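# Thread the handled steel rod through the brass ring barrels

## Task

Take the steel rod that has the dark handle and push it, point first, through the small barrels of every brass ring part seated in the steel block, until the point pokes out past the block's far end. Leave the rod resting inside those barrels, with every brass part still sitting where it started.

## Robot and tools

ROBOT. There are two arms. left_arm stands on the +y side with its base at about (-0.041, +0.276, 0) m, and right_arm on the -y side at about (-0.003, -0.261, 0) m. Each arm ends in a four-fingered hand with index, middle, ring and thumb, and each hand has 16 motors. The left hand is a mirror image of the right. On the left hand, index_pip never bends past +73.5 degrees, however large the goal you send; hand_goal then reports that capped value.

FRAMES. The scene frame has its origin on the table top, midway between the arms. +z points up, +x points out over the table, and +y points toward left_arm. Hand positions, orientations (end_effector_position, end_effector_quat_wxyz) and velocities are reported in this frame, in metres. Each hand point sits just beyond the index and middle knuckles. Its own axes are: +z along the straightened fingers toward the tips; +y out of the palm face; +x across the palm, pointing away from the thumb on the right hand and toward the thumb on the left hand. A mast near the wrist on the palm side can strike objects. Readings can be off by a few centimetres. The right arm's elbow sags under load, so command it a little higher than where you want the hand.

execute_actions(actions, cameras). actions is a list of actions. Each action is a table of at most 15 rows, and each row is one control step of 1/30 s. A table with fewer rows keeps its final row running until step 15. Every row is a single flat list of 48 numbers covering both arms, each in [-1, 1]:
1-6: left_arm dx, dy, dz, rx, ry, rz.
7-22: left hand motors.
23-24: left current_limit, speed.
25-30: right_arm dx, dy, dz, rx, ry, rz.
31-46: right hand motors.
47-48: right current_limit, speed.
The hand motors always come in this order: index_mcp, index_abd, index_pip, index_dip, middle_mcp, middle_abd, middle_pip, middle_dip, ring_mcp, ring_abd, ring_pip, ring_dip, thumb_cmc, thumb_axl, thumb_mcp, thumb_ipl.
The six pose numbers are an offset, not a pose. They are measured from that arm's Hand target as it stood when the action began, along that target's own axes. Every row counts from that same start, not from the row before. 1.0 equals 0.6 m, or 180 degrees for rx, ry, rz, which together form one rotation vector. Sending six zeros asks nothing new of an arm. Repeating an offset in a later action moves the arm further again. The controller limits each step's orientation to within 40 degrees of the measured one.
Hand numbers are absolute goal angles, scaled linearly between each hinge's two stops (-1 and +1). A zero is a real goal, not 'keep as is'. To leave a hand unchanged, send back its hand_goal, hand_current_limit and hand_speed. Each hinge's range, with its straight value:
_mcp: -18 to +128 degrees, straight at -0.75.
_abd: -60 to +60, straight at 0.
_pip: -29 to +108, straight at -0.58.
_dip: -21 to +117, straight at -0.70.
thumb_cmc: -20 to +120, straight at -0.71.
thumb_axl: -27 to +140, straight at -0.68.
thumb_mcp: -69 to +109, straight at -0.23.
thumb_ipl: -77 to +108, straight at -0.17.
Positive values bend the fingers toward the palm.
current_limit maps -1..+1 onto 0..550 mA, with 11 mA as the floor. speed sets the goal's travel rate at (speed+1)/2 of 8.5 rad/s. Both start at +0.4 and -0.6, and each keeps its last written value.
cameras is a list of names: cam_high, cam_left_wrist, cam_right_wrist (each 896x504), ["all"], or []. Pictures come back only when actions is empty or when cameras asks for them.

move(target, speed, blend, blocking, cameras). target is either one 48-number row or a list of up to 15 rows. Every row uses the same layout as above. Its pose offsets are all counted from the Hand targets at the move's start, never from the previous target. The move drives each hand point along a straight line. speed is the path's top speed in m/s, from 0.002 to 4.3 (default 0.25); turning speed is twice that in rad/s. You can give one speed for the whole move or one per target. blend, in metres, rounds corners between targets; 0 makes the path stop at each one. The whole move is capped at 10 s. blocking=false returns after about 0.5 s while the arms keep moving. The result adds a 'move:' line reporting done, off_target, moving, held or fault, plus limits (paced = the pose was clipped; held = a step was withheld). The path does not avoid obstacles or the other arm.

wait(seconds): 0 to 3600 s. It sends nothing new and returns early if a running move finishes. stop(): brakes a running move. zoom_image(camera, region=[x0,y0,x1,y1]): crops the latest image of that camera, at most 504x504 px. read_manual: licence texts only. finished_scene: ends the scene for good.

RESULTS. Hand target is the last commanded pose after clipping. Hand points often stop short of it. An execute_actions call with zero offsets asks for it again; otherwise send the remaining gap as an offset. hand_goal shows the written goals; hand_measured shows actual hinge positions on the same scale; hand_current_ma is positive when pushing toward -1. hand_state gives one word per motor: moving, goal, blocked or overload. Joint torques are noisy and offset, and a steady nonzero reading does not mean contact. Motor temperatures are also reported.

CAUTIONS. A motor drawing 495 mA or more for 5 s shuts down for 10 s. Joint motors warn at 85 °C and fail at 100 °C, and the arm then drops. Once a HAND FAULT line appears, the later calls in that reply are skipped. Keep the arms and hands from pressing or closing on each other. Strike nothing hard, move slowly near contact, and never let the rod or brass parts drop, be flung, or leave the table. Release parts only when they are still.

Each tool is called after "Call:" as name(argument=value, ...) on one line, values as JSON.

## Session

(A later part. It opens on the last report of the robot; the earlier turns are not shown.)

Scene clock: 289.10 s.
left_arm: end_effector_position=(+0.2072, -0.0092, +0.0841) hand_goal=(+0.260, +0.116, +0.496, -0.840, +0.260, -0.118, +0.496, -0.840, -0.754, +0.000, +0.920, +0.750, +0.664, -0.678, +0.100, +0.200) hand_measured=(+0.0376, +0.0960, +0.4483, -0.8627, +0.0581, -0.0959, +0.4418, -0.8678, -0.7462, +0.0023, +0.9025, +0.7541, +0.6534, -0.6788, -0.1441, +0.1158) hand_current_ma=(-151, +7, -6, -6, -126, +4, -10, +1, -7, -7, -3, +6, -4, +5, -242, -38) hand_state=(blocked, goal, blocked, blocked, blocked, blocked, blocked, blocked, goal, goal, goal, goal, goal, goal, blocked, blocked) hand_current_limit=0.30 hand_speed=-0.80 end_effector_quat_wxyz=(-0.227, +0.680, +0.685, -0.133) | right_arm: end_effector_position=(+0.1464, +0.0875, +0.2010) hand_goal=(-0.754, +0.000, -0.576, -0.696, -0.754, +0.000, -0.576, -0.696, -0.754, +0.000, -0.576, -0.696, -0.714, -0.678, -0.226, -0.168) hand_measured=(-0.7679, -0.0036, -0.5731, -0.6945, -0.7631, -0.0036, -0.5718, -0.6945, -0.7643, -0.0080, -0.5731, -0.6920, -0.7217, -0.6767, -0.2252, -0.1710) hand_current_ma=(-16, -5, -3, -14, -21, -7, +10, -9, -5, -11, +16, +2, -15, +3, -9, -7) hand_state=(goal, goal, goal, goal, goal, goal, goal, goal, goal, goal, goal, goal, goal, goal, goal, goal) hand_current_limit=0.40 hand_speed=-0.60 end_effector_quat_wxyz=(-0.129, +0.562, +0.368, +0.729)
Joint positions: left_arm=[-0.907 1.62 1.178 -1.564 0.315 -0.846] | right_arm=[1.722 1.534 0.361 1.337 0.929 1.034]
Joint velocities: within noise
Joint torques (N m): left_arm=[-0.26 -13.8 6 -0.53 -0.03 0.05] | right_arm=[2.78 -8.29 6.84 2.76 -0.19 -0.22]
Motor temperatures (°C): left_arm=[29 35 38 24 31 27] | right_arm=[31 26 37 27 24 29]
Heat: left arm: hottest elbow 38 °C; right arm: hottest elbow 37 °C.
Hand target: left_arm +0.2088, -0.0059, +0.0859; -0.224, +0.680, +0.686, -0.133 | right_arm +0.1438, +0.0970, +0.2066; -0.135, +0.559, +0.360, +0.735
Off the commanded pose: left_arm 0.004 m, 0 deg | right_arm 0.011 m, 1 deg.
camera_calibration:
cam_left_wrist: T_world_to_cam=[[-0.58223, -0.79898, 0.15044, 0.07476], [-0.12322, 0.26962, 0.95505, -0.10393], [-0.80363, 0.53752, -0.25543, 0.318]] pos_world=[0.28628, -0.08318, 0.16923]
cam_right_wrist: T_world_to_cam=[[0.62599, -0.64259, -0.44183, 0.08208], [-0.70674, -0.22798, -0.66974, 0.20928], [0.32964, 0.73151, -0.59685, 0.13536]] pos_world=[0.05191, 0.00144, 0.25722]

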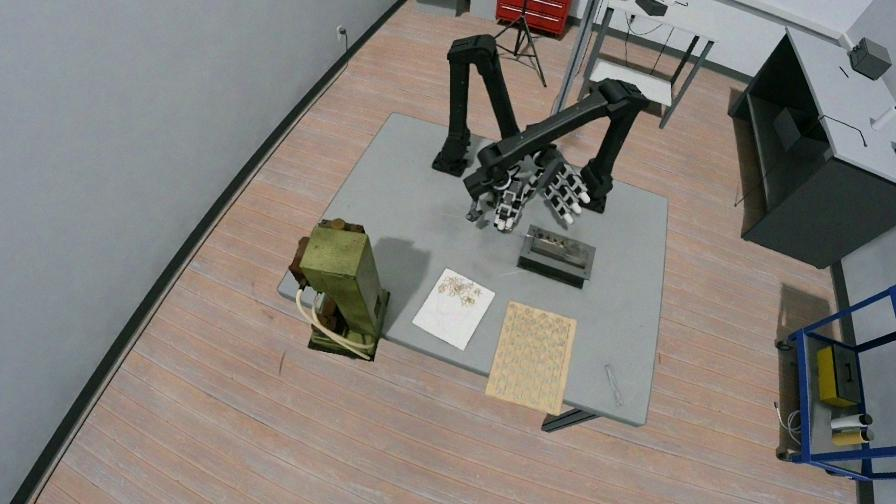

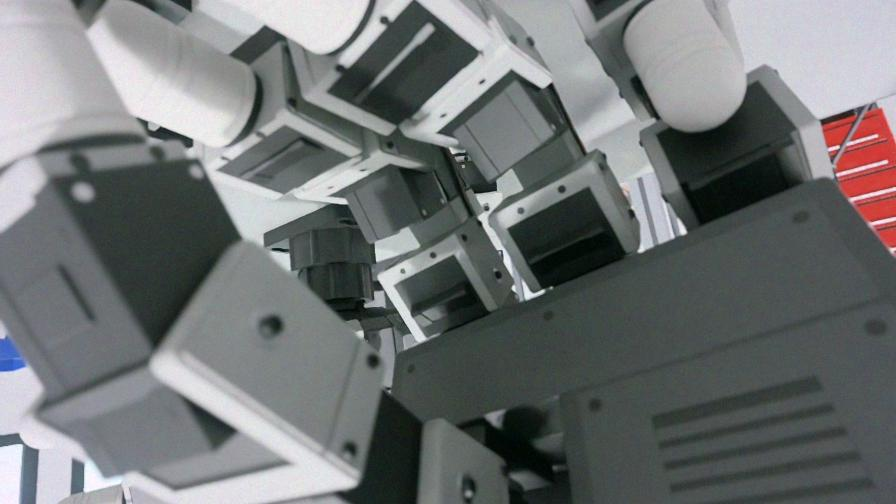

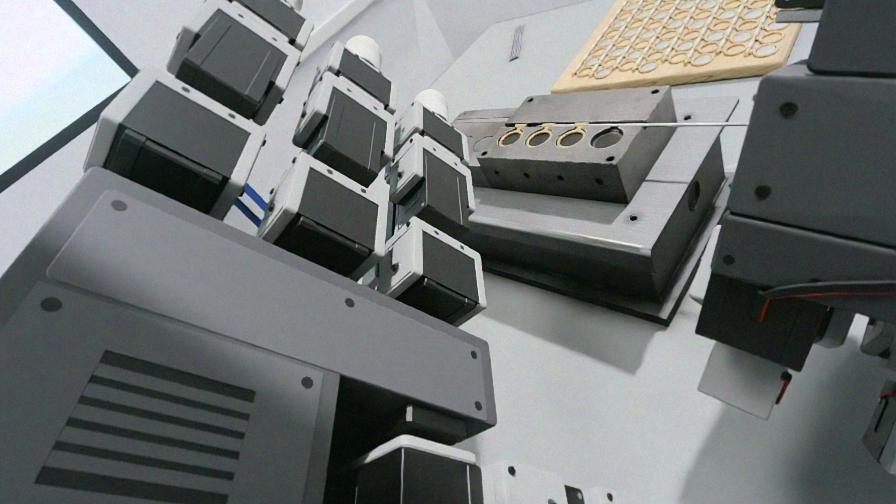

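Call:
move(target=[0.0100,0.0007,0.0000,0,0,0, 0.26,0.117,0.496,-0.84,0.26,-0.117,0.496,-0.84,-0.754,0,0.92,0.75,0.664,-0.678,0.1,0.2,0.3,-0.8, 0,0,0,0,0,0,-0.754,0,-0.576,-0.696,-0.754,0,-0.576,-0.696,-0.754,0,-0.576,-0.696,-0.714,-0.678,-0.226,-0.168,0.4,-0.6], speed=0.02, cameras=["cam_high","cam_right_wrist"])

Call:
zoom_image(camera="cam_right_wrist", region=[500, 105, 600, 155])

Call:
zoom_image(camera="cam_right_wrist", region=[570, 95, 670, 145])

Call:
zoom_image(camera="cam_high", region=[490, 212, 550, 252])

Scene clock: 290.43 s.
left_arm: end_effector_position=(+0.2082, -0.0028, +0.0849) hand_goal=(+0.260, +0.116, +0.496, -0.840, +0.260, -0.118, +0.496, -0.840, -0.754, +0.000, +0.920, +0.750, +0.664, -0.678, +0.100, +0.200) hand_measured=(+0.0376, +0.0960, +0.4470, -0.8652, +0.0594, -0.0959, +0.4418, -0.8665, -0.7462, +0.0023, +0.9012, +0.7554, +0.6547, -0.6788, -0.1441, +0.1158) hand_current_ma=(-153, +6, -11, -5, -127, +4, -11, +9, -10, -4, -1, +6, -7, +8, -241, -35) hand_state=(blocked, goal, blocked, blocked, blocked, blocked, blocked, blocked, goal, goal, goal, goal, goal, goal, blocked, blocked) hand_current_limit=0.30 hand_speed=-0.80 end_effector_quat_wxyz=(-0.226, +0.677, +0.688, -0.132) | right_arm: end_effector_position=(+0.1464, +0.0875, +0.2010) hand_goal=(-0.754, +0.000, -0.576, -0.696, -0.754, +0.000, -0.576, -0.696, -0.754, +0.000, -0.576, -0.696, -0.714, -0.678, -0.226, -0.168) hand_measured=(-0.7679, -0.0036, -0.5718, -0.6920, -0.7643, -0.0036, -0.5731, -0.6932, -0.7631, -0.0080, -0.5705, -0.6920, -0.7217, -0.6767, -0.2252, -0.1710) hand_current_ma=(-10, +10, +2, -3, -16, -6, +5, -5, -12, +4, +14, +11, -8, +1, +0, -3) hand_state=(goal, goal, goal, goal, goal, goal, goal, goal, goal, goal, goal, goal, goal, goal, goal, goal) hand_current_limit=0.40 hand_speed=-0.60 end_effector_quat_wxyz=(-0.129, +0.562, +0.368, +0.729)
Joint positions: left_arm=[-0.896 1.609 1.166 -1.564 0.31 -0.844] | right_arm=[1.722 1.534 0.361 1.337 0.929 1.034]
Joint torques (N m): left_arm=[-0.38 -13.51 5.93 -0.53 0.01 0.16] | right_arm=[3.55 -6.89 6.64 2.82 -0.16 -0.23]
Heat: left arm: hottest elbow 38 °C; right arm: hottest elbow 37 °C.
Hand target: left_arm +0.2093, +0.0003, +0.0864; -0.224, +0.679, +0.686, -0.133 | right_arm +0.1438, +0.0970, +0.2066; -0.135, +0.559, +0.360, +0.735
Off the commanded pose: left_arm 0.003 m, 0 deg | right_arm 0.011 m, 1 deg.
move: done
cam_right_wrist: T_world_to_cam=[[0.62599, -0.64259, -0.44183, 0.08208], [-0.70674, -0.22798, -0.66974, 0.20928], [0.32964, 0.73151, -0.59685, 0.13536]] pos_world=[0.05191, 0.00144, 0.25722]

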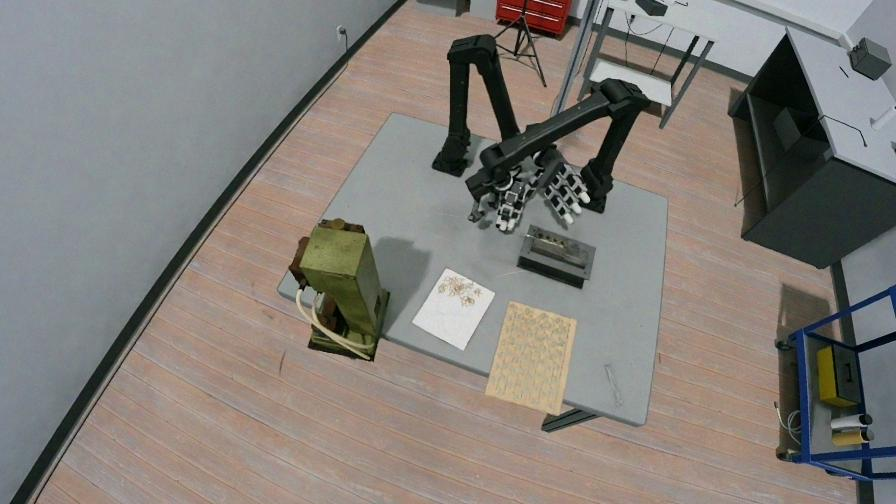

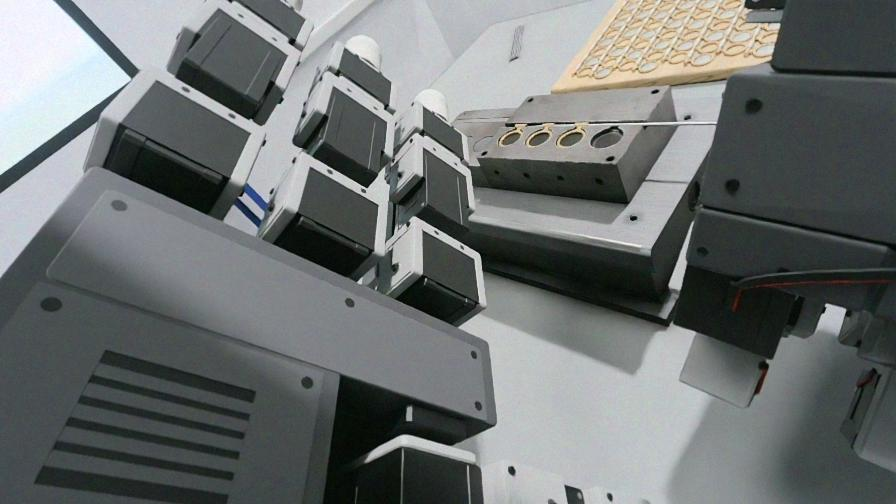

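Scaled by 5.040 from the camera's image (finer frame: 1280x720).

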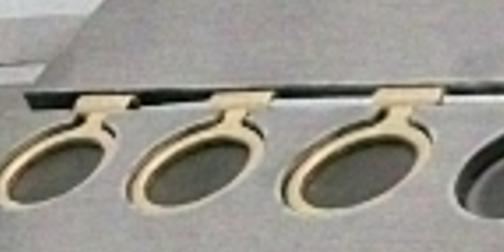

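Scaled by 5.040 from the camera's image (finer frame: 1280x720).

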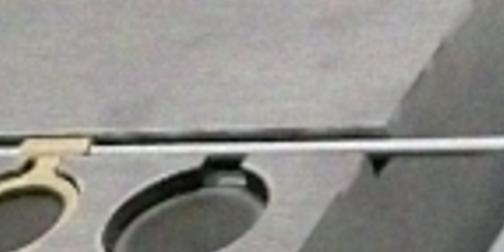

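Scaled by 8.400 from the camera's image (finer frame: 1280x720).

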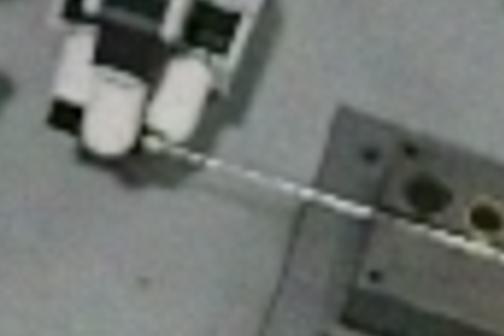

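Call:
zoom_image(camera="cam_right_wrist", region=[505, 112, 555, 137])

Call:
zoom_image(camera="cam_high", region=[525, 225, 575, 257])

Scaled by 10.080 from the camera's image (finer frame: 1280x720).

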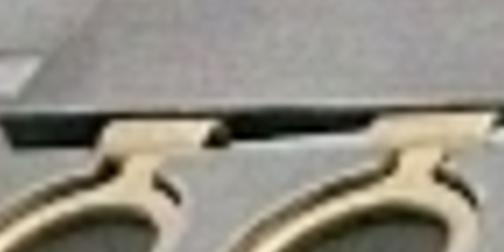

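Scaled by 10.080 from the camera's image (finer frame: 1280x720).

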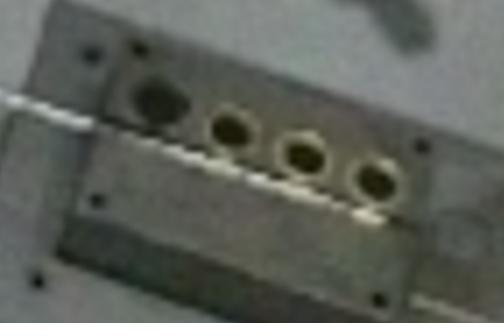

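Call:
move(target=[0.0085,0.0010,0.0002,0,0,0, 0.26,0.117,0.496,-0.84,0.26,-0.117,0.496,-0.84,-0.754,0,0.92,0.75,0.664,-0.678,0.1,0.2,0.3,-0.8, 0,0,0,0,0,0,-0.754,0,-0.576,-0.696,-0.754,0,-0.576,-0.696,-0.754,0,-0.576,-0.696,-0.714,-0.678,-0.226,-0.168,0.4,-0.6], speed=0.02, cameras=["cam_high","cam_right_wrist"])

Call:
zoom_image(camera="cam_right_wrist", region=[505, 112, 555, 137])

Call:
zoom_image(camera="cam_right_wrist", region=[570, 95, 670, 145])

Call:
zoom_image(camera="cam_high", region=[525, 225, 575, 257])

Scene clock: 292.37 s.
left_arm: end_effector_position=(+0.2088, +0.0021, +0.0851) hand_goal=(+0.260, +0.116, +0.496, -0.840, +0.260, -0.118, +0.496, -0.840, -0.754, +0.000, +0.920, +0.750, +0.664, -0.678, +0.100, +0.200) hand_measured=(+0.0364, +0.0960, +0.4483, -0.8640, +0.0594, -0.0944, +0.4431, -0.8652, -0.7462, +0.0037, +0.9012, +0.7541, +0.6547, -0.6777, -0.1441, +0.1168) hand_current_ma=(-151, +5, -12, -1, -126, -1, -15, +0, -5, -8, -6, +1, -4, +5, -241, -40) hand_state=(blocked, goal, blocked, blocked, blocked, blocked, blocked, blocked, goal, goal, goal, goal, goal, goal, blocked, blocked) hand_current_limit=0.30 hand_speed=-0.80 end_effector_quat_wxyz=(-0.226, +0.677, +0.688, -0.132) | right_arm: end_effector_position=(+0.1464, +0.0875, +0.2010) hand_goal=(-0.754, +0.000, -0.576, -0.696, -0.754, +0.000, -0.576, -0.696, -0.754, +0.000, -0.576, -0.696, -0.714, -0.678, -0.226, -0.168) hand_measured=(-0.7667, -0.0021, -0.5718, -0.6932, -0.7631, -0.0036, -0.5731, -0.6932, -0.7631, -0.0065, -0.5731, -0.6920, -0.7217, -0.6777, -0.2252, -0.1710) hand_current_ma=(-18, +4, +7, +5, -13, -9, +6, -12, -5, -1, +16, +10, -16, -3, +4, -8) hand_state=(goal, goal, goal, goal, goal, goal, goal, goal, goal, goal, goal, goal, goal, goal, goal, goal) hand_current_limit=0.40 hand_speed=-0.60 end_effector_quat_wxyz=(-0.129, +0.562, +0.368, +0.729)
Joint positions: left_arm=[-0.888 1.601 1.156 -1.564 0.307 -0.837] | right_arm=[1.722 1.534 0.361 1.337 0.929 1.034]
Joint torques (N m): left_arm=[-0.67 -13.22 5.96 -0.58 -0.02 0.16] | right_arm=[2.73 -8.12 6.82 2.91 -0.13 -0.32]
Heat: left arm: hottest elbow 38 °C; right arm: hottest elbow 37 °C.
Hand target: left_arm +0.2099, +0.0052, +0.0868; -0.224, +0.680, +0.686, -0.133 | right_arm +0.1438, +0.0970, +0.2066; -0.135, +0.559, +0.360, +0.735
Off the commanded pose: left_arm 0.004 m, 0 deg | right_arm 0.011 m, 1 deg.
move: done
cam_right_wrist: T_world_to_cam=[[0.62599, -0.64259, -0.44183, 0.08208], [-0.70674, -0.22798, -0.66974, 0.20928], [0.32964, 0.73151, -0.59685, 0.13536]] pos_world=[0.05191, 0.00144, 0.25722]

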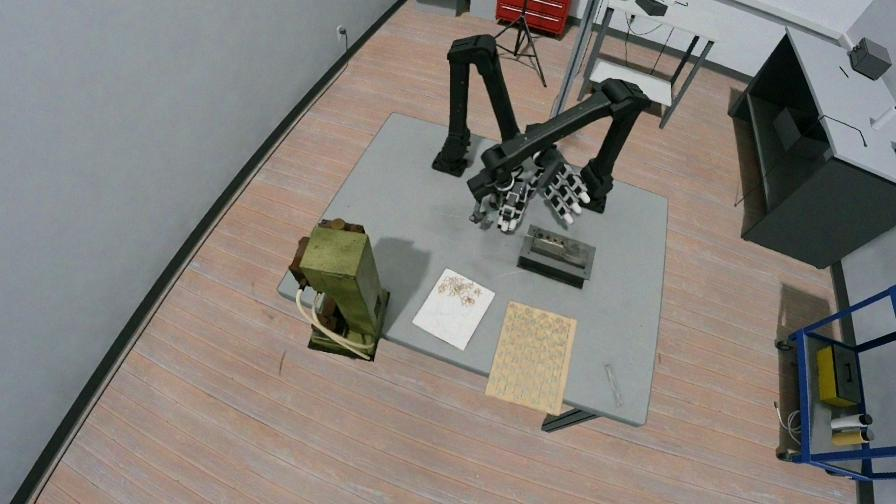

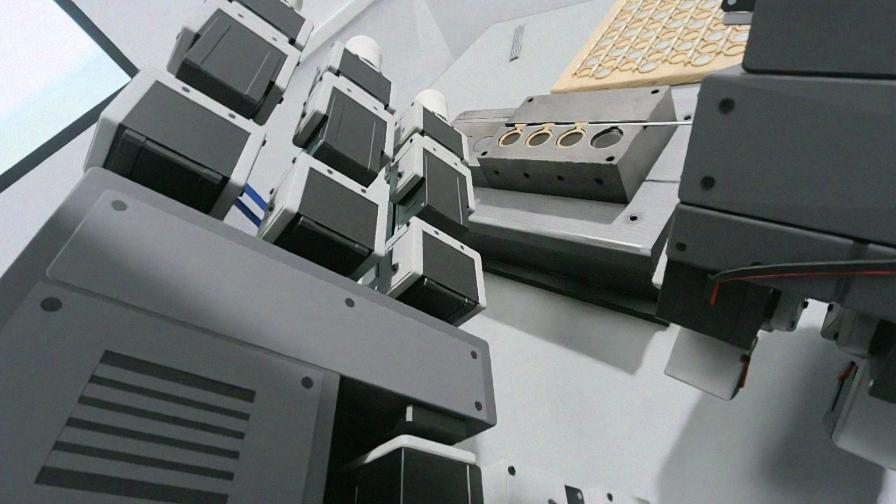

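Scaled by 10.080 from the camera's image (finer frame: 1280x720).

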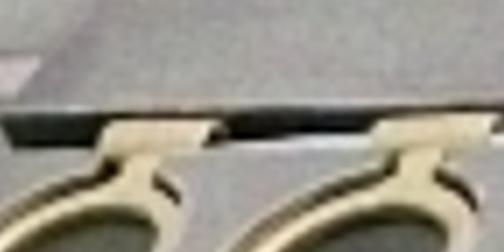

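Scaled by 5.040 from the camera's image (finer frame: 1280x720).

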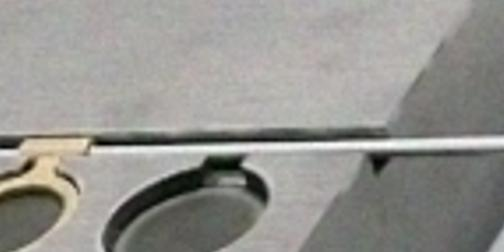

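Scaled by 10.080 from the camera's image (finer frame: 1280x720).

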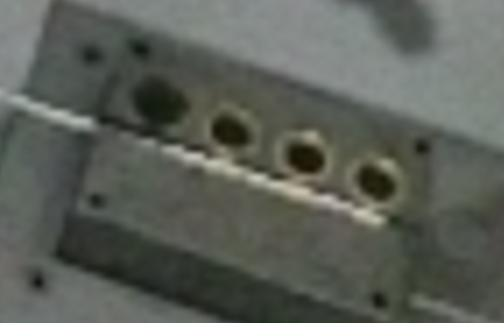

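Call:
zoom_image(camera="cam_right_wrist", region=[515, 117, 545, 132])

Call:
zoom_image(camera="cam_right_wrist", region=[540, 114, 600, 144])

Scaled by 16.800 from the camera's image (finer frame: 1280x720).

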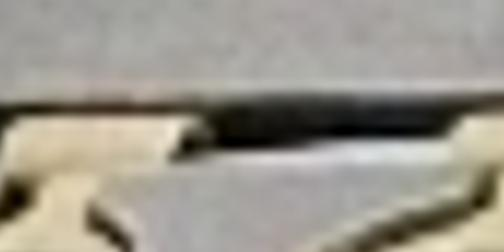

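Scaled by 8.400 from the camera's image (finer frame: 1280x720).

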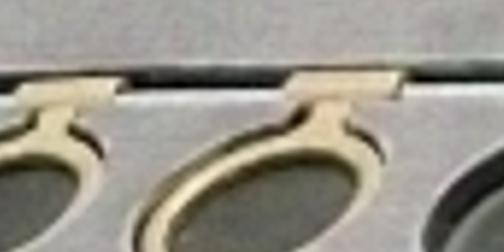

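Call:
zoom_image(camera="cam_high", region=[490, 212, 550, 252])

Call:
zoom_image(camera="cam_right_wrist", region=[640, 60, 836, 150])

Scaled by 8.400 from the camera's image (finer frame: 1280x720).

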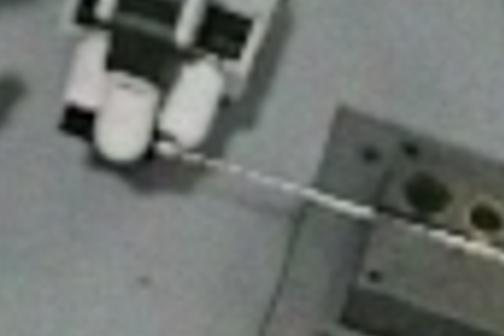

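Scaled by 2.571 from the camera's image (finer frame: 1280x720).

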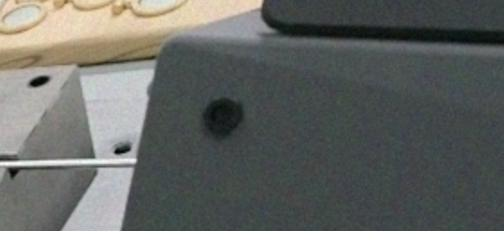

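Call:
move(target=[0.0100,0.0010,0.0001,0,0,0, 0.26,0.117,0.496,-0.84,0.26,-0.117,0.496,-0.84,-0.754,0,0.92,0.75,0.664,-0.678,0.1,0.2,0.3,-0.8, 0,0,0,0,0,0,-0.754,0,-0.576,-0.696,-0.754,0,-0.576,-0.696,-0.754,0,-0.576,-0.696,-0.714,-0.678,-0.226,-0.168,0.4,-0.6], speed=0.02, cameras=["cam_high","cam_right_wrist","cam_left_wrist"])

Call:
zoom_image(camera="cam_right_wrist", region=[505, 112, 555, 137])

Call:
zoom_image(camera="cam_right_wrist", region=[570, 95, 670, 145])

Call:
zoom_image(camera="cam_high", region=[525, 225, 575, 257])

Call:
zoom_image(camera="cam_high", region=[490, 212, 550, 252])

Scene clock: 340.03 s.
left_arm: end_effector_position=(+0.2092, +0.0074, +0.0853) hand_goal=(+0.260, +0.116, +0.496, -0.840, +0.260, -0.118, +0.496, -0.840, -0.754, +0.000, +0.920, +0.750, +0.664, -0.678, +0.100, +0.200) hand_measured=(+0.0364, +0.0975, +0.4470, -0.8640, +0.0594, -0.0959, +0.4418, -0.8652, -0.7474, +0.0037, +0.9025, +0.7554, +0.6534, -0.6788, -0.1441, +0.1168) hand_current_ma=(-151, +5, -6, -3, -132, +2, -10, +2, -7, -6, -4, +5, -2, +15, -238, -40) hand_state=(blocked, goal, blocked, blocked, blocked, blocked, blocked, blocked, goal, goal, goal, goal, goal, goal, blocked, blocked) hand_current_limit=0.30 hand_speed=-0.80 end_effector_quat_wxyz=(-0.225, +0.678, +0.688, -0.132) | right_arm: end_effector_position=(+0.1464, +0.0875, +0.2010) hand_goal=(-0.754, +0.000, -0.576, -0.696, -0.754, +0.000, -0.576, -0.696, -0.754, +0.000, -0.576, -0.696, -0.714, -0.678, -0.226, -0.168) hand_measured=(-0.7667, -0.0021, -0.5731, -0.6932, -0.7631, -0.0036, -0.5731, -0.6932, -0.7631, -0.0080, -0.5718, -0.6920, -0.7217, -0.6767, -0.2262, -0.1710) hand_current_ma=(-26, +3, +2, -4, -13, -12, +10, -12, -15, -8, +8, +0, -18, +3, +0, -3) hand_state=(goal, goal, goal, goal, goal, goal, goal, goal, goal, goal, goal, goal, goal, goal, goal, goal) hand_current_limit=0.40 hand_speed=-0.60 end_effector_quat_wxyz=(-0.129, +0.562, +0.368, +0.729)
Joint positions: left_arm=[-0.879 1.591 1.145 -1.564 0.303 -0.827] | right_arm=[1.722 1.534 0.361 1.337 0.929 1.034]
Joint torques (N m): left_arm=[-0.09 -13.16 6.06 -0.68 -0.03 0.18] | right_arm=[2.73 -7.88 6.82 3.08 -0.14 -0.23]
Heat: left arm: hottest elbow 36 °C; right arm: hottest elbow 38 °C.
Hand target: left_arm +0.2106, +0.0112, +0.0871; -0.224, +0.679, +0.686, -0.133 | right_arm +0.1438, +0.0970, +0.2066; -0.135, +0.559, +0.360, +0.735
Off the commanded pose: left_arm 0.005 m, 0 deg | right_arm 0.011 m, 1 deg.
move: done
cam_left_wrist: T_world_to_cam=[[-0.57713, -0.80304, 0.14844, 0.0881], [-0.12823, 0.26863, 0.95467, -0.10816], [-0.80652, 0.53194, -0.25801, 0.31183]] pos_world=[0.28847, -0.06607, 0.17064]
cam_right_wrist: T_world_to_cam=[[0.62599, -0.64259, -0.44183, 0.08208], [-0.70674, -0.22798, -0.66974, 0.20928], [0.32964, 0.73151, -0.59685, 0.13536]] pos_world=[0.05191, 0.00144, 0.25722]

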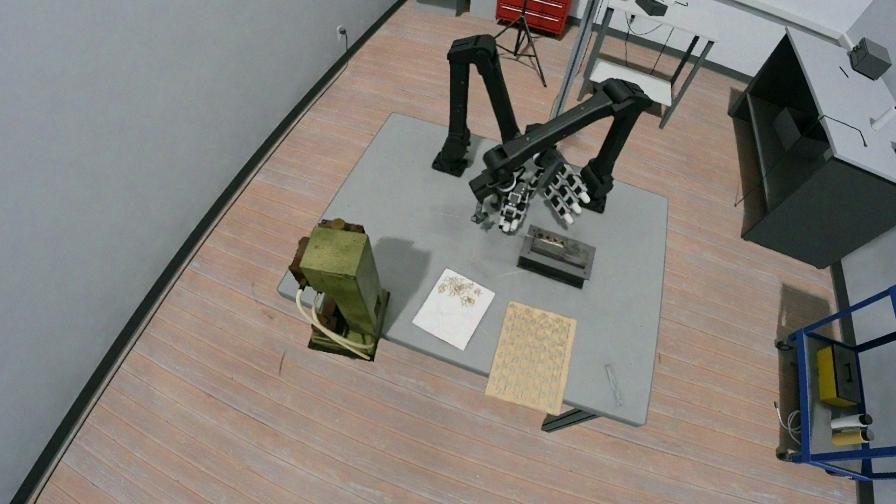

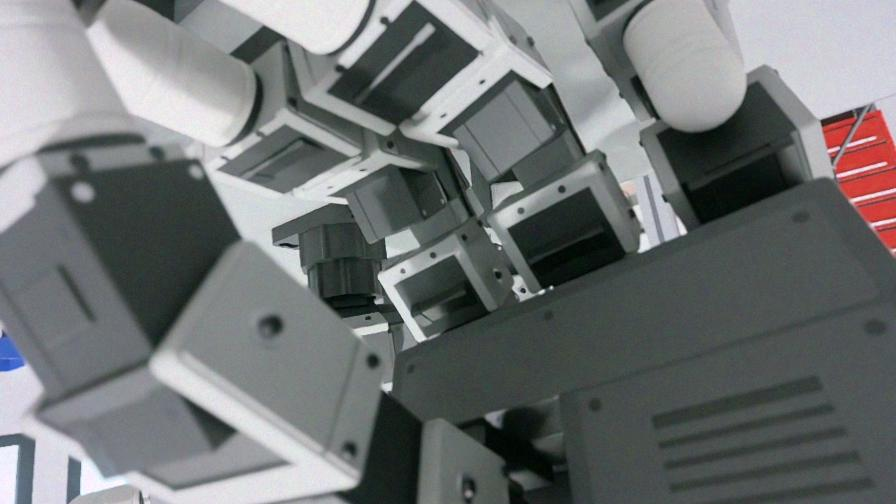

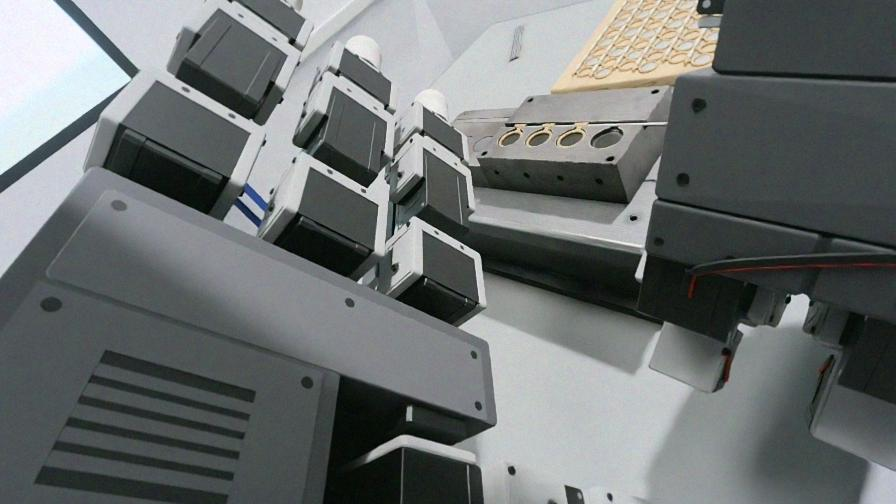

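Scaled by 10.080 from the camera's image (finer frame: 1280x720).

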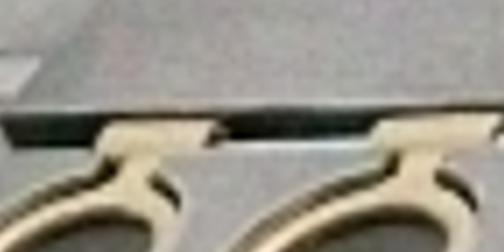

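Scaled by 5.040 from the camera's image (finer frame: 1280x720).

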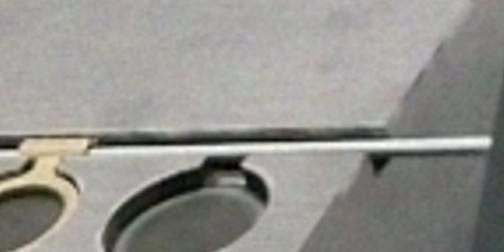

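Scaled by 10.080 from the camera's image (finer frame: 1280x720).

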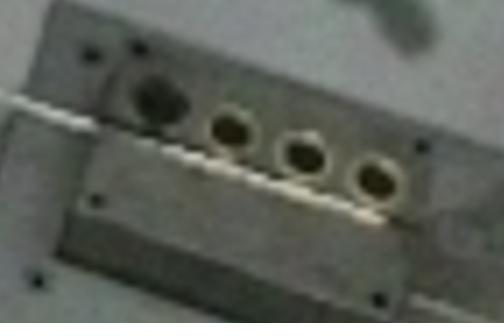

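Scaled by 8.400 from the camera's image (finer frame: 1280x720).

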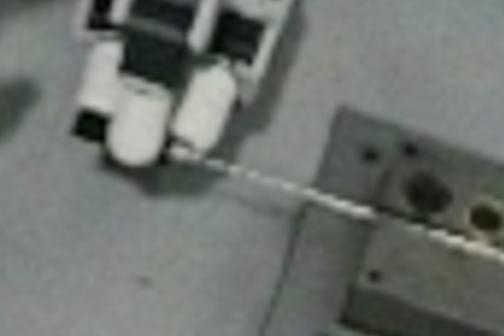

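Call:
zoom_image(camera="cam_right_wrist", region=[630, 113, 670, 133])

Call:
zoom_image(camera="cam_right_wrist", region=[590, 113, 630, 133])

Call:
zoom_image(camera="cam_right_wrist", region=[515, 113, 555, 133])

Scaled by 12.600 from the camera's image (finer frame: 1280x720).

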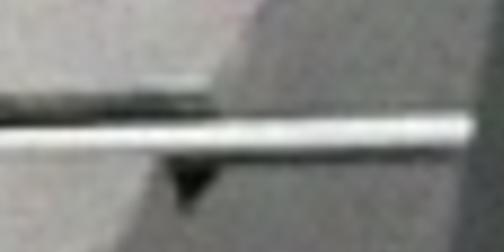

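Scaled by 12.600 from the camera's image (finer frame: 1280x720).

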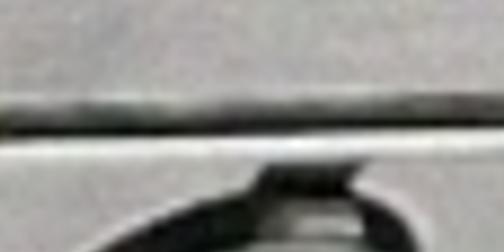

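Scaled by 12.600 from the camera's image (finer frame: 1280x720).

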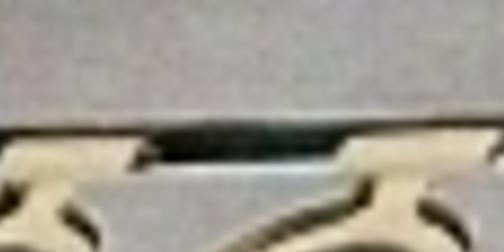

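Call:
zoom_image(camera="cam_high", region=[508, 224, 538, 242])

Call:
zoom_image(camera="cam_high", region=[534, 232, 570, 254])

Scaled by 16.800 from the camera's image (finer frame: 1280x720).

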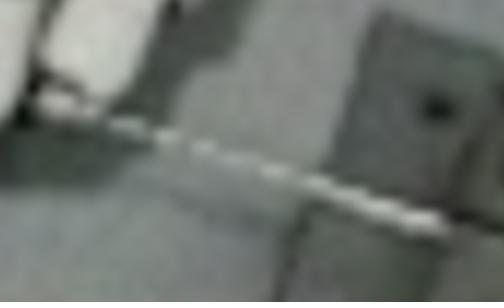

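Scaled by 14.000 from the camera's image (finer frame: 1280x720).

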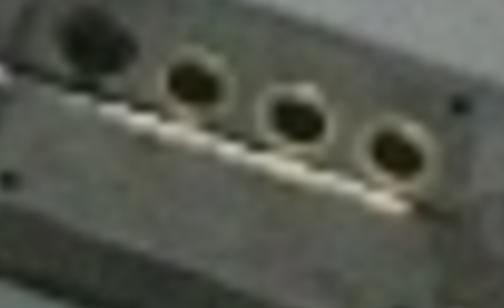

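Call:
move(target=[0.0097,0.0002,0.0031,-0.0004,0.0026,0.0014, 0.26,0.117,0.496,-0.84,0.26,-0.117,0.496,-0.84,-0.754,0,0.92,0.75,0.664,-0.678,0.1,0.2,0.3,-0.8, 0,0,0,0,0,0,-0.754,0,-0.576,-0.696,-0.754,0,-0.576,-0.696,-0.754,0,-0.576,-0.696,-0.714,-0.678,-0.226,-0.168,0.4,-0.6], speed=0.02, cameras=["cam_high","cam_right_wrist"])

Call:
zoom_image(camera="cam_right_wrist", region=[495, 113, 535, 133])

Call:
zoom_image(camera="cam_right_wrist", region=[590, 113, 630, 133])

Call:
zoom_image(camera="cam_right_wrist", region=[630, 113, 670, 133])

Call:
zoom_image(camera="cam_high", region=[508, 224, 538, 242])

Scene clock: 345.23 s.
left_arm: end_effector_position=(+0.2089, +0.0134, +0.0842) hand_goal=(+0.260, +0.116, +0.496, -0.840, +0.260, -0.118, +0.496, -0.840, -0.754, +0.000, +0.920, +0.750, +0.664, -0.678, +0.100, +0.200) hand_measured=(+0.0364, +0.0975, +0.4470, -0.8640, +0.0594, -0.0974, +0.4418, -0.8665, -0.7462, +0.0037, +0.9025, +0.7541, +0.6547, -0.6788, -0.1441, +0.1168) hand_current_ma=(-149, +6, -8, -4, -130, +0, -15, +4, -14, +0, +2, +5, -2, +11, -243, -38) hand_state=(blocked, goal, blocked, blocked, blocked, blocked, blocked, blocked, goal, goal, goal, goal, goal, goal, blocked, blocked) hand_current_limit=0.30 hand_speed=-0.80 end_effector_quat_wxyz=(-0.227, +0.679, +0.686, -0.129) | right_arm: end_effector_position=(+0.1464, +0.0875, +0.2010) hand_goal=(-0.754, +0.000, -0.576, -0.696, -0.754, +0.000, -0.576, -0.696, -0.754, +0.000, -0.576, -0.696, -0.714, -0.678, -0.226, -0.168) hand_measured=(-0.7679, -0.0036, -0.5731, -0.6932, -0.7631, -0.0036, -0.5731, -0.6932, -0.7631, -0.0080, -0.5731, -0.6907, -0.7217, -0.6777, -0.2262, -0.1719) hand_current_ma=(-15, -2, +1, -11, -8, -3, +16, +0, -15, -6, +5, -2, -16, +0, +6, -7) hand_state=(goal, goal, goal, goal, goal, goal, goal, goal, goal, goal, goal, goal, goal, goal, goal, goal) hand_current_limit=0.40 hand_speed=-0.60 end_effector_quat_wxyz=(-0.129, +0.562, +0.368, +0.729)
Joint positions: left_arm=[-0.873 1.583 1.131 -1.564 0.294 -0.817] | right_arm=[1.722 1.534 0.361 1.337 0.929 1.034]
Joint torques (N m): left_arm=[-0.38 -12.57 5.96 -0.66 -0.11 0.22] | right_arm=[2.96 -7.88 6.6 2.82 -0.19 -0.28]
Heat: left arm: hottest shoulder 36 °C; right arm: hottest elbow 38 °C.
Hand target: left_arm +0.2099, +0.0172, +0.0862; -0.226, +0.682, +0.683, -0.130 | right_arm +0.1438, +0.0970, +0.2066; -0.135, +0.559, +0.360, +0.735
Off the commanded pose: left_arm 0.004 m, 0 deg | right_arm 0.011 m, 1 deg.
move: done
cam_right_wrist: T_world_to_cam=[[0.62599, -0.64259, -0.44183, 0.08208], [-0.70674, -0.22798, -0.66974, 0.20928], [0.32964, 0.73151, -0.59685, 0.13536]] pos_world=[0.05191, 0.00144, 0.25722]

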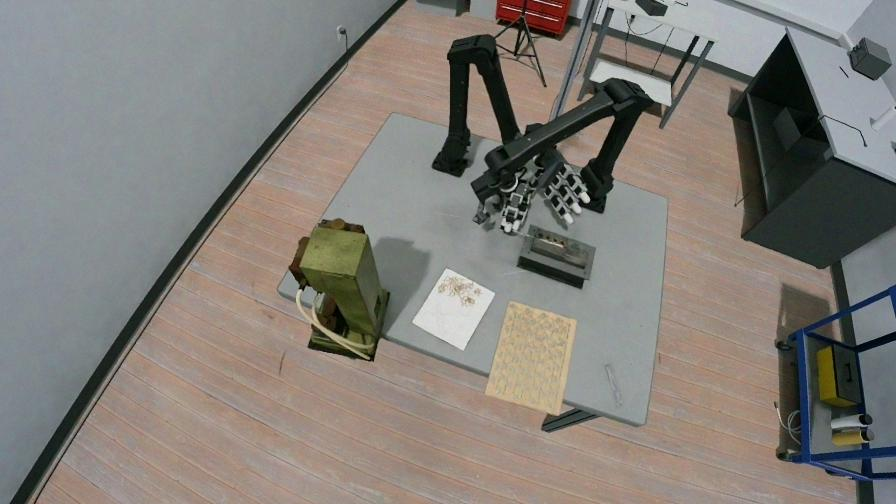

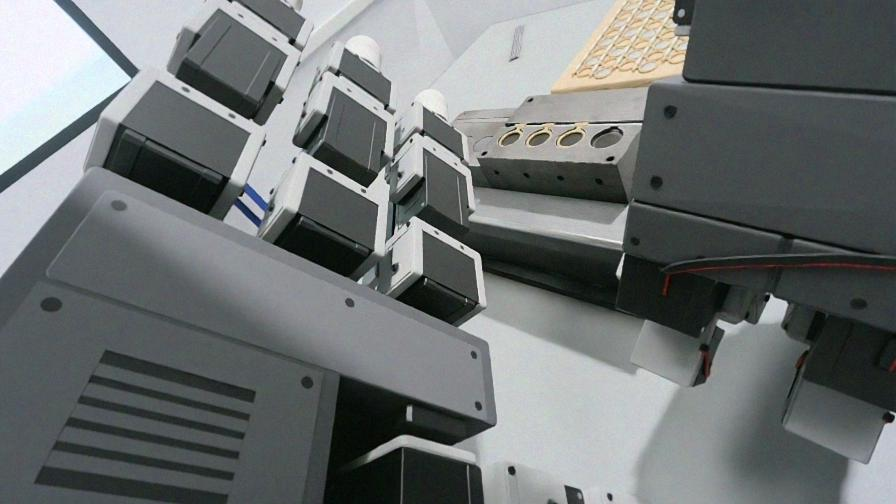

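Scaled by 12.600 from the camera's image (finer frame: 1280x720).

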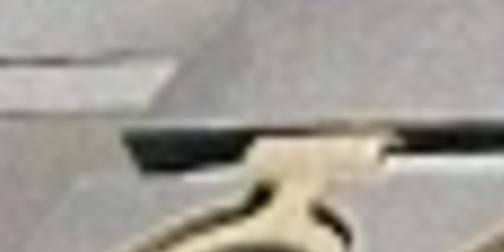

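Scaled by 12.600 from the camera's image (finer frame: 1280x720).

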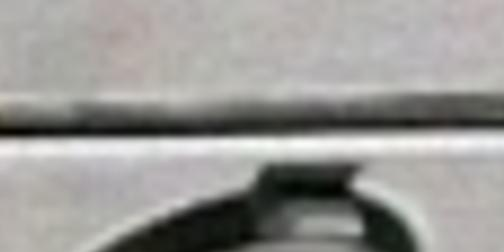

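Scaled by 12.600 from the camera's image (finer frame: 1280x720).

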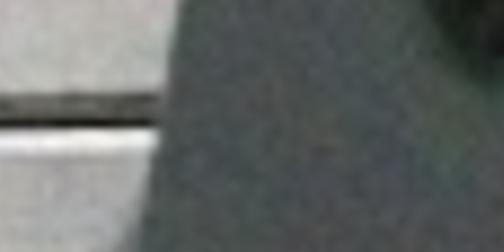

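Scaled by 16.800 from the camera's image (finer frame: 1280x720).

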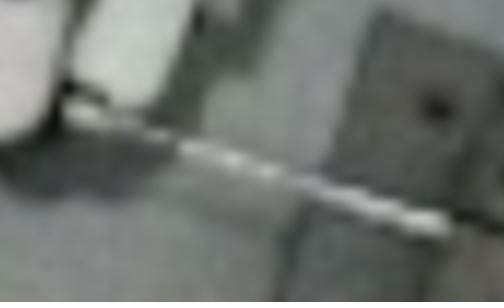

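Call:
zoom_image(camera="cam_right_wrist", region=[500, 116, 530, 131])

Call:
zoom_image(camera="cam_high", region=[550, 232, 580, 256])

Scaled by 16.800 from the camera's image (finer frame: 1280x720).

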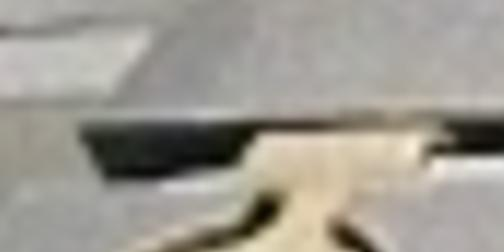

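Scaled by 16.800 from the camera's image (finer frame: 1280x720).

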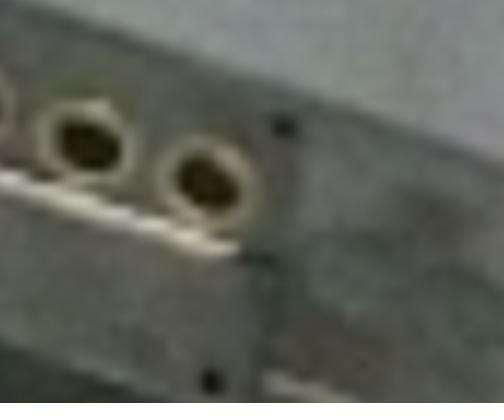

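Call:
move(target=[0.0100,0.0012,0.0008,0,0,0, 0.26,0.117,0.496,-0.84,0.26,-0.117,0.496,-0.84,-0.754,0,0.92,0.75,0.664,-0.678,0.1,0.2,0.3,-0.8, 0,0,0,0,0,0,-0.754,0,-0.576,-0.696,-0.754,0,-0.576,-0.696,-0.754,0,-0.576,-0.696,-0.714,-0.678,-0.226,-0.168,0.4,-0.6], speed=0.02, cameras=["cam_high","cam_right_wrist"])

Call:
zoom_image(camera="cam_right_wrist", region=[500, 116, 530, 131])

Call:
zoom_image(camera="cam_right_wrist", region=[590, 113, 630, 133])

Call:
zoom_image(camera="cam_high", region=[550, 232, 580, 256])

Call:
zoom_image(camera="cam_high", region=[508, 224, 538, 242])

Scene clock: 350.17 s.
left_arm: end_effector_position=(+0.2090, +0.0185, +0.0842) hand_goal=(+0.260, +0.116, +0.496, -0.840, +0.260, -0.118, +0.496, -0.840, -0.754, +0.000, +0.920, +0.750, +0.664, -0.678, +0.100, +0.200) hand_measured=(+0.0376, +0.0975, +0.4470, -0.8640, +0.0606, -0.0959, +0.4406, -0.8652, -0.7450, +0.0023, +0.9025, +0.7541, +0.6534, -0.6777, -0.1441, +0.1168) hand_current_ma=(-152, +6, -8, -1, -127, +0, -15, +5, -9, -10, -2, +6, -2, +9, -244, -38) hand_state=(blocked, goal, blocked, blocked, blocked, blocked, blocked, blocked, goal, goal, goal, goal, goal, goal, blocked, blocked) hand_current_limit=0.30 hand_speed=-0.80 end_effector_quat_wxyz=(-0.226, +0.680, +0.685, -0.130) | right_arm: end_effector_position=(+0.1464, +0.0875, +0.2010) hand_goal=(-0.754, +0.000, -0.576, -0.696, -0.754, +0.000, -0.576, -0.696, -0.754, +0.000, -0.576, -0.696, -0.714, -0.678, -0.226, -0.168) hand_measured=(-0.7667, -0.0021, -0.5718, -0.6932, -0.7619, -0.0036, -0.5731, -0.6932, -0.7631, -0.0095, -0.5731, -0.6920, -0.7217, -0.6777, -0.2262, -0.1710) hand_current_ma=(-15, -9, +11, +2, -14, -6, +5, +4, -14, -2, +11, +4, -13, -3, +4, +0) hand_state=(goal, goal, goal, goal, goal, goal, goal, goal, goal, goal, goal, goal, goal, goal, goal, goal) hand_current_limit=0.40 hand_speed=-0.60 end_effector_quat_wxyz=(-0.129, +0.562, +0.368, +0.729)
Joint positions: left_arm=[-0.864 1.573 1.119 -1.564 0.291 -0.805] | right_arm=[1.722 1.534 0.361 1.337 0.929 1.034]
Joint torques (N m): left_arm=[-0.44 -12.92 6.09 -0.72 -0.12 0.15] | right_arm=[2.26 -7.3 6.71 2.88 -0.14 -0.27]
Heat: left arm: hottest elbow 36 °C; right arm: hottest elbow 38 °C.
Hand target: left_arm +0.2105, +0.0233, +0.0861; -0.226, +0.682, +0.684, -0.130 | right_arm +0.1438, +0.0970, +0.2066; -0.135, +0.559, +0.360, +0.735
Off the commanded pose: left_arm 0.005 m, 0 deg | right_arm 0.011 m, 1 deg.
move: done
cam_right_wrist: T_world_to_cam=[[0.62599, -0.64259, -0.44183, 0.08208], [-0.70674, -0.22798, -0.66974, 0.20928], [0.32964, 0.73151, -0.59685, 0.13536]] pos_world=[0.05191, 0.00144, 0.25722]

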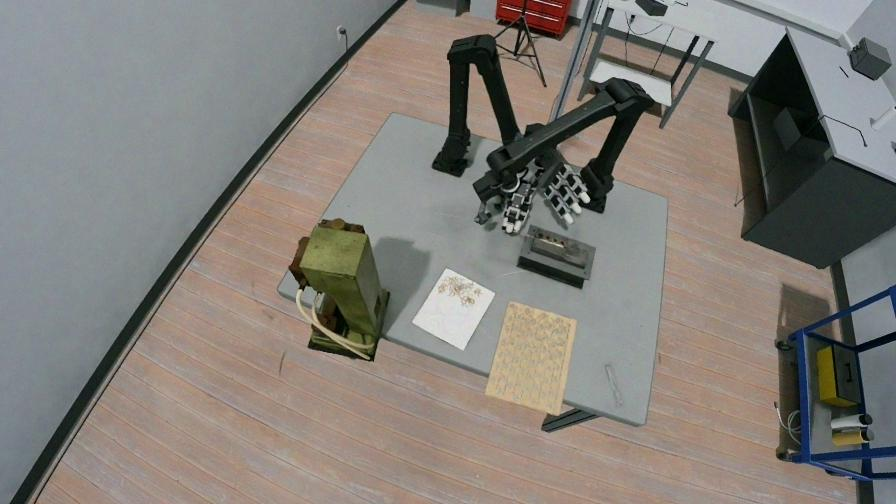

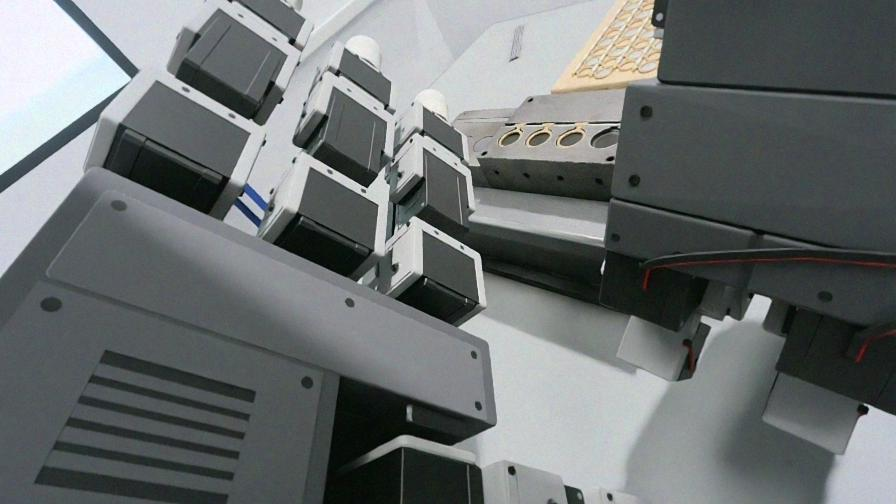

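Scaled by 16.800 from the camera's image (finer frame: 1280x720).

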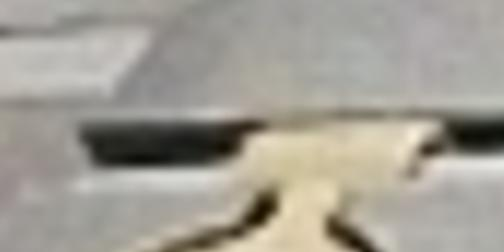

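Scaled by 12.600 from the camera's image (finer frame: 1280x720).

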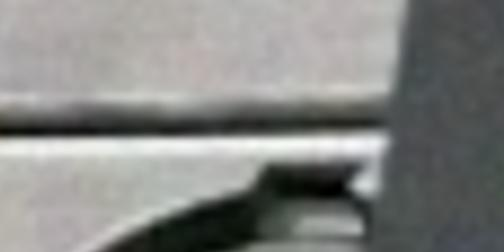

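Scaled by 16.800 from the camera's image (finer frame: 1280x720).

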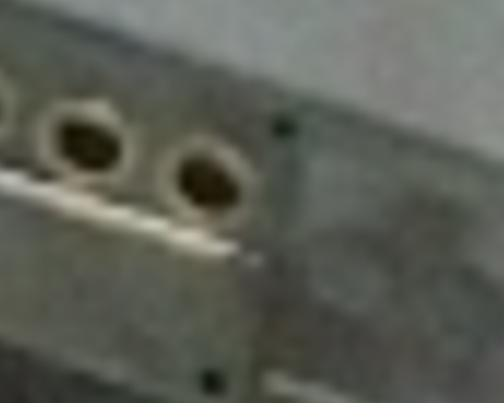

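Scaled by 16.800 from the camera's image (finer frame: 1280x720).

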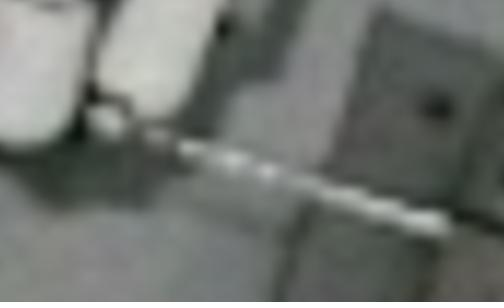

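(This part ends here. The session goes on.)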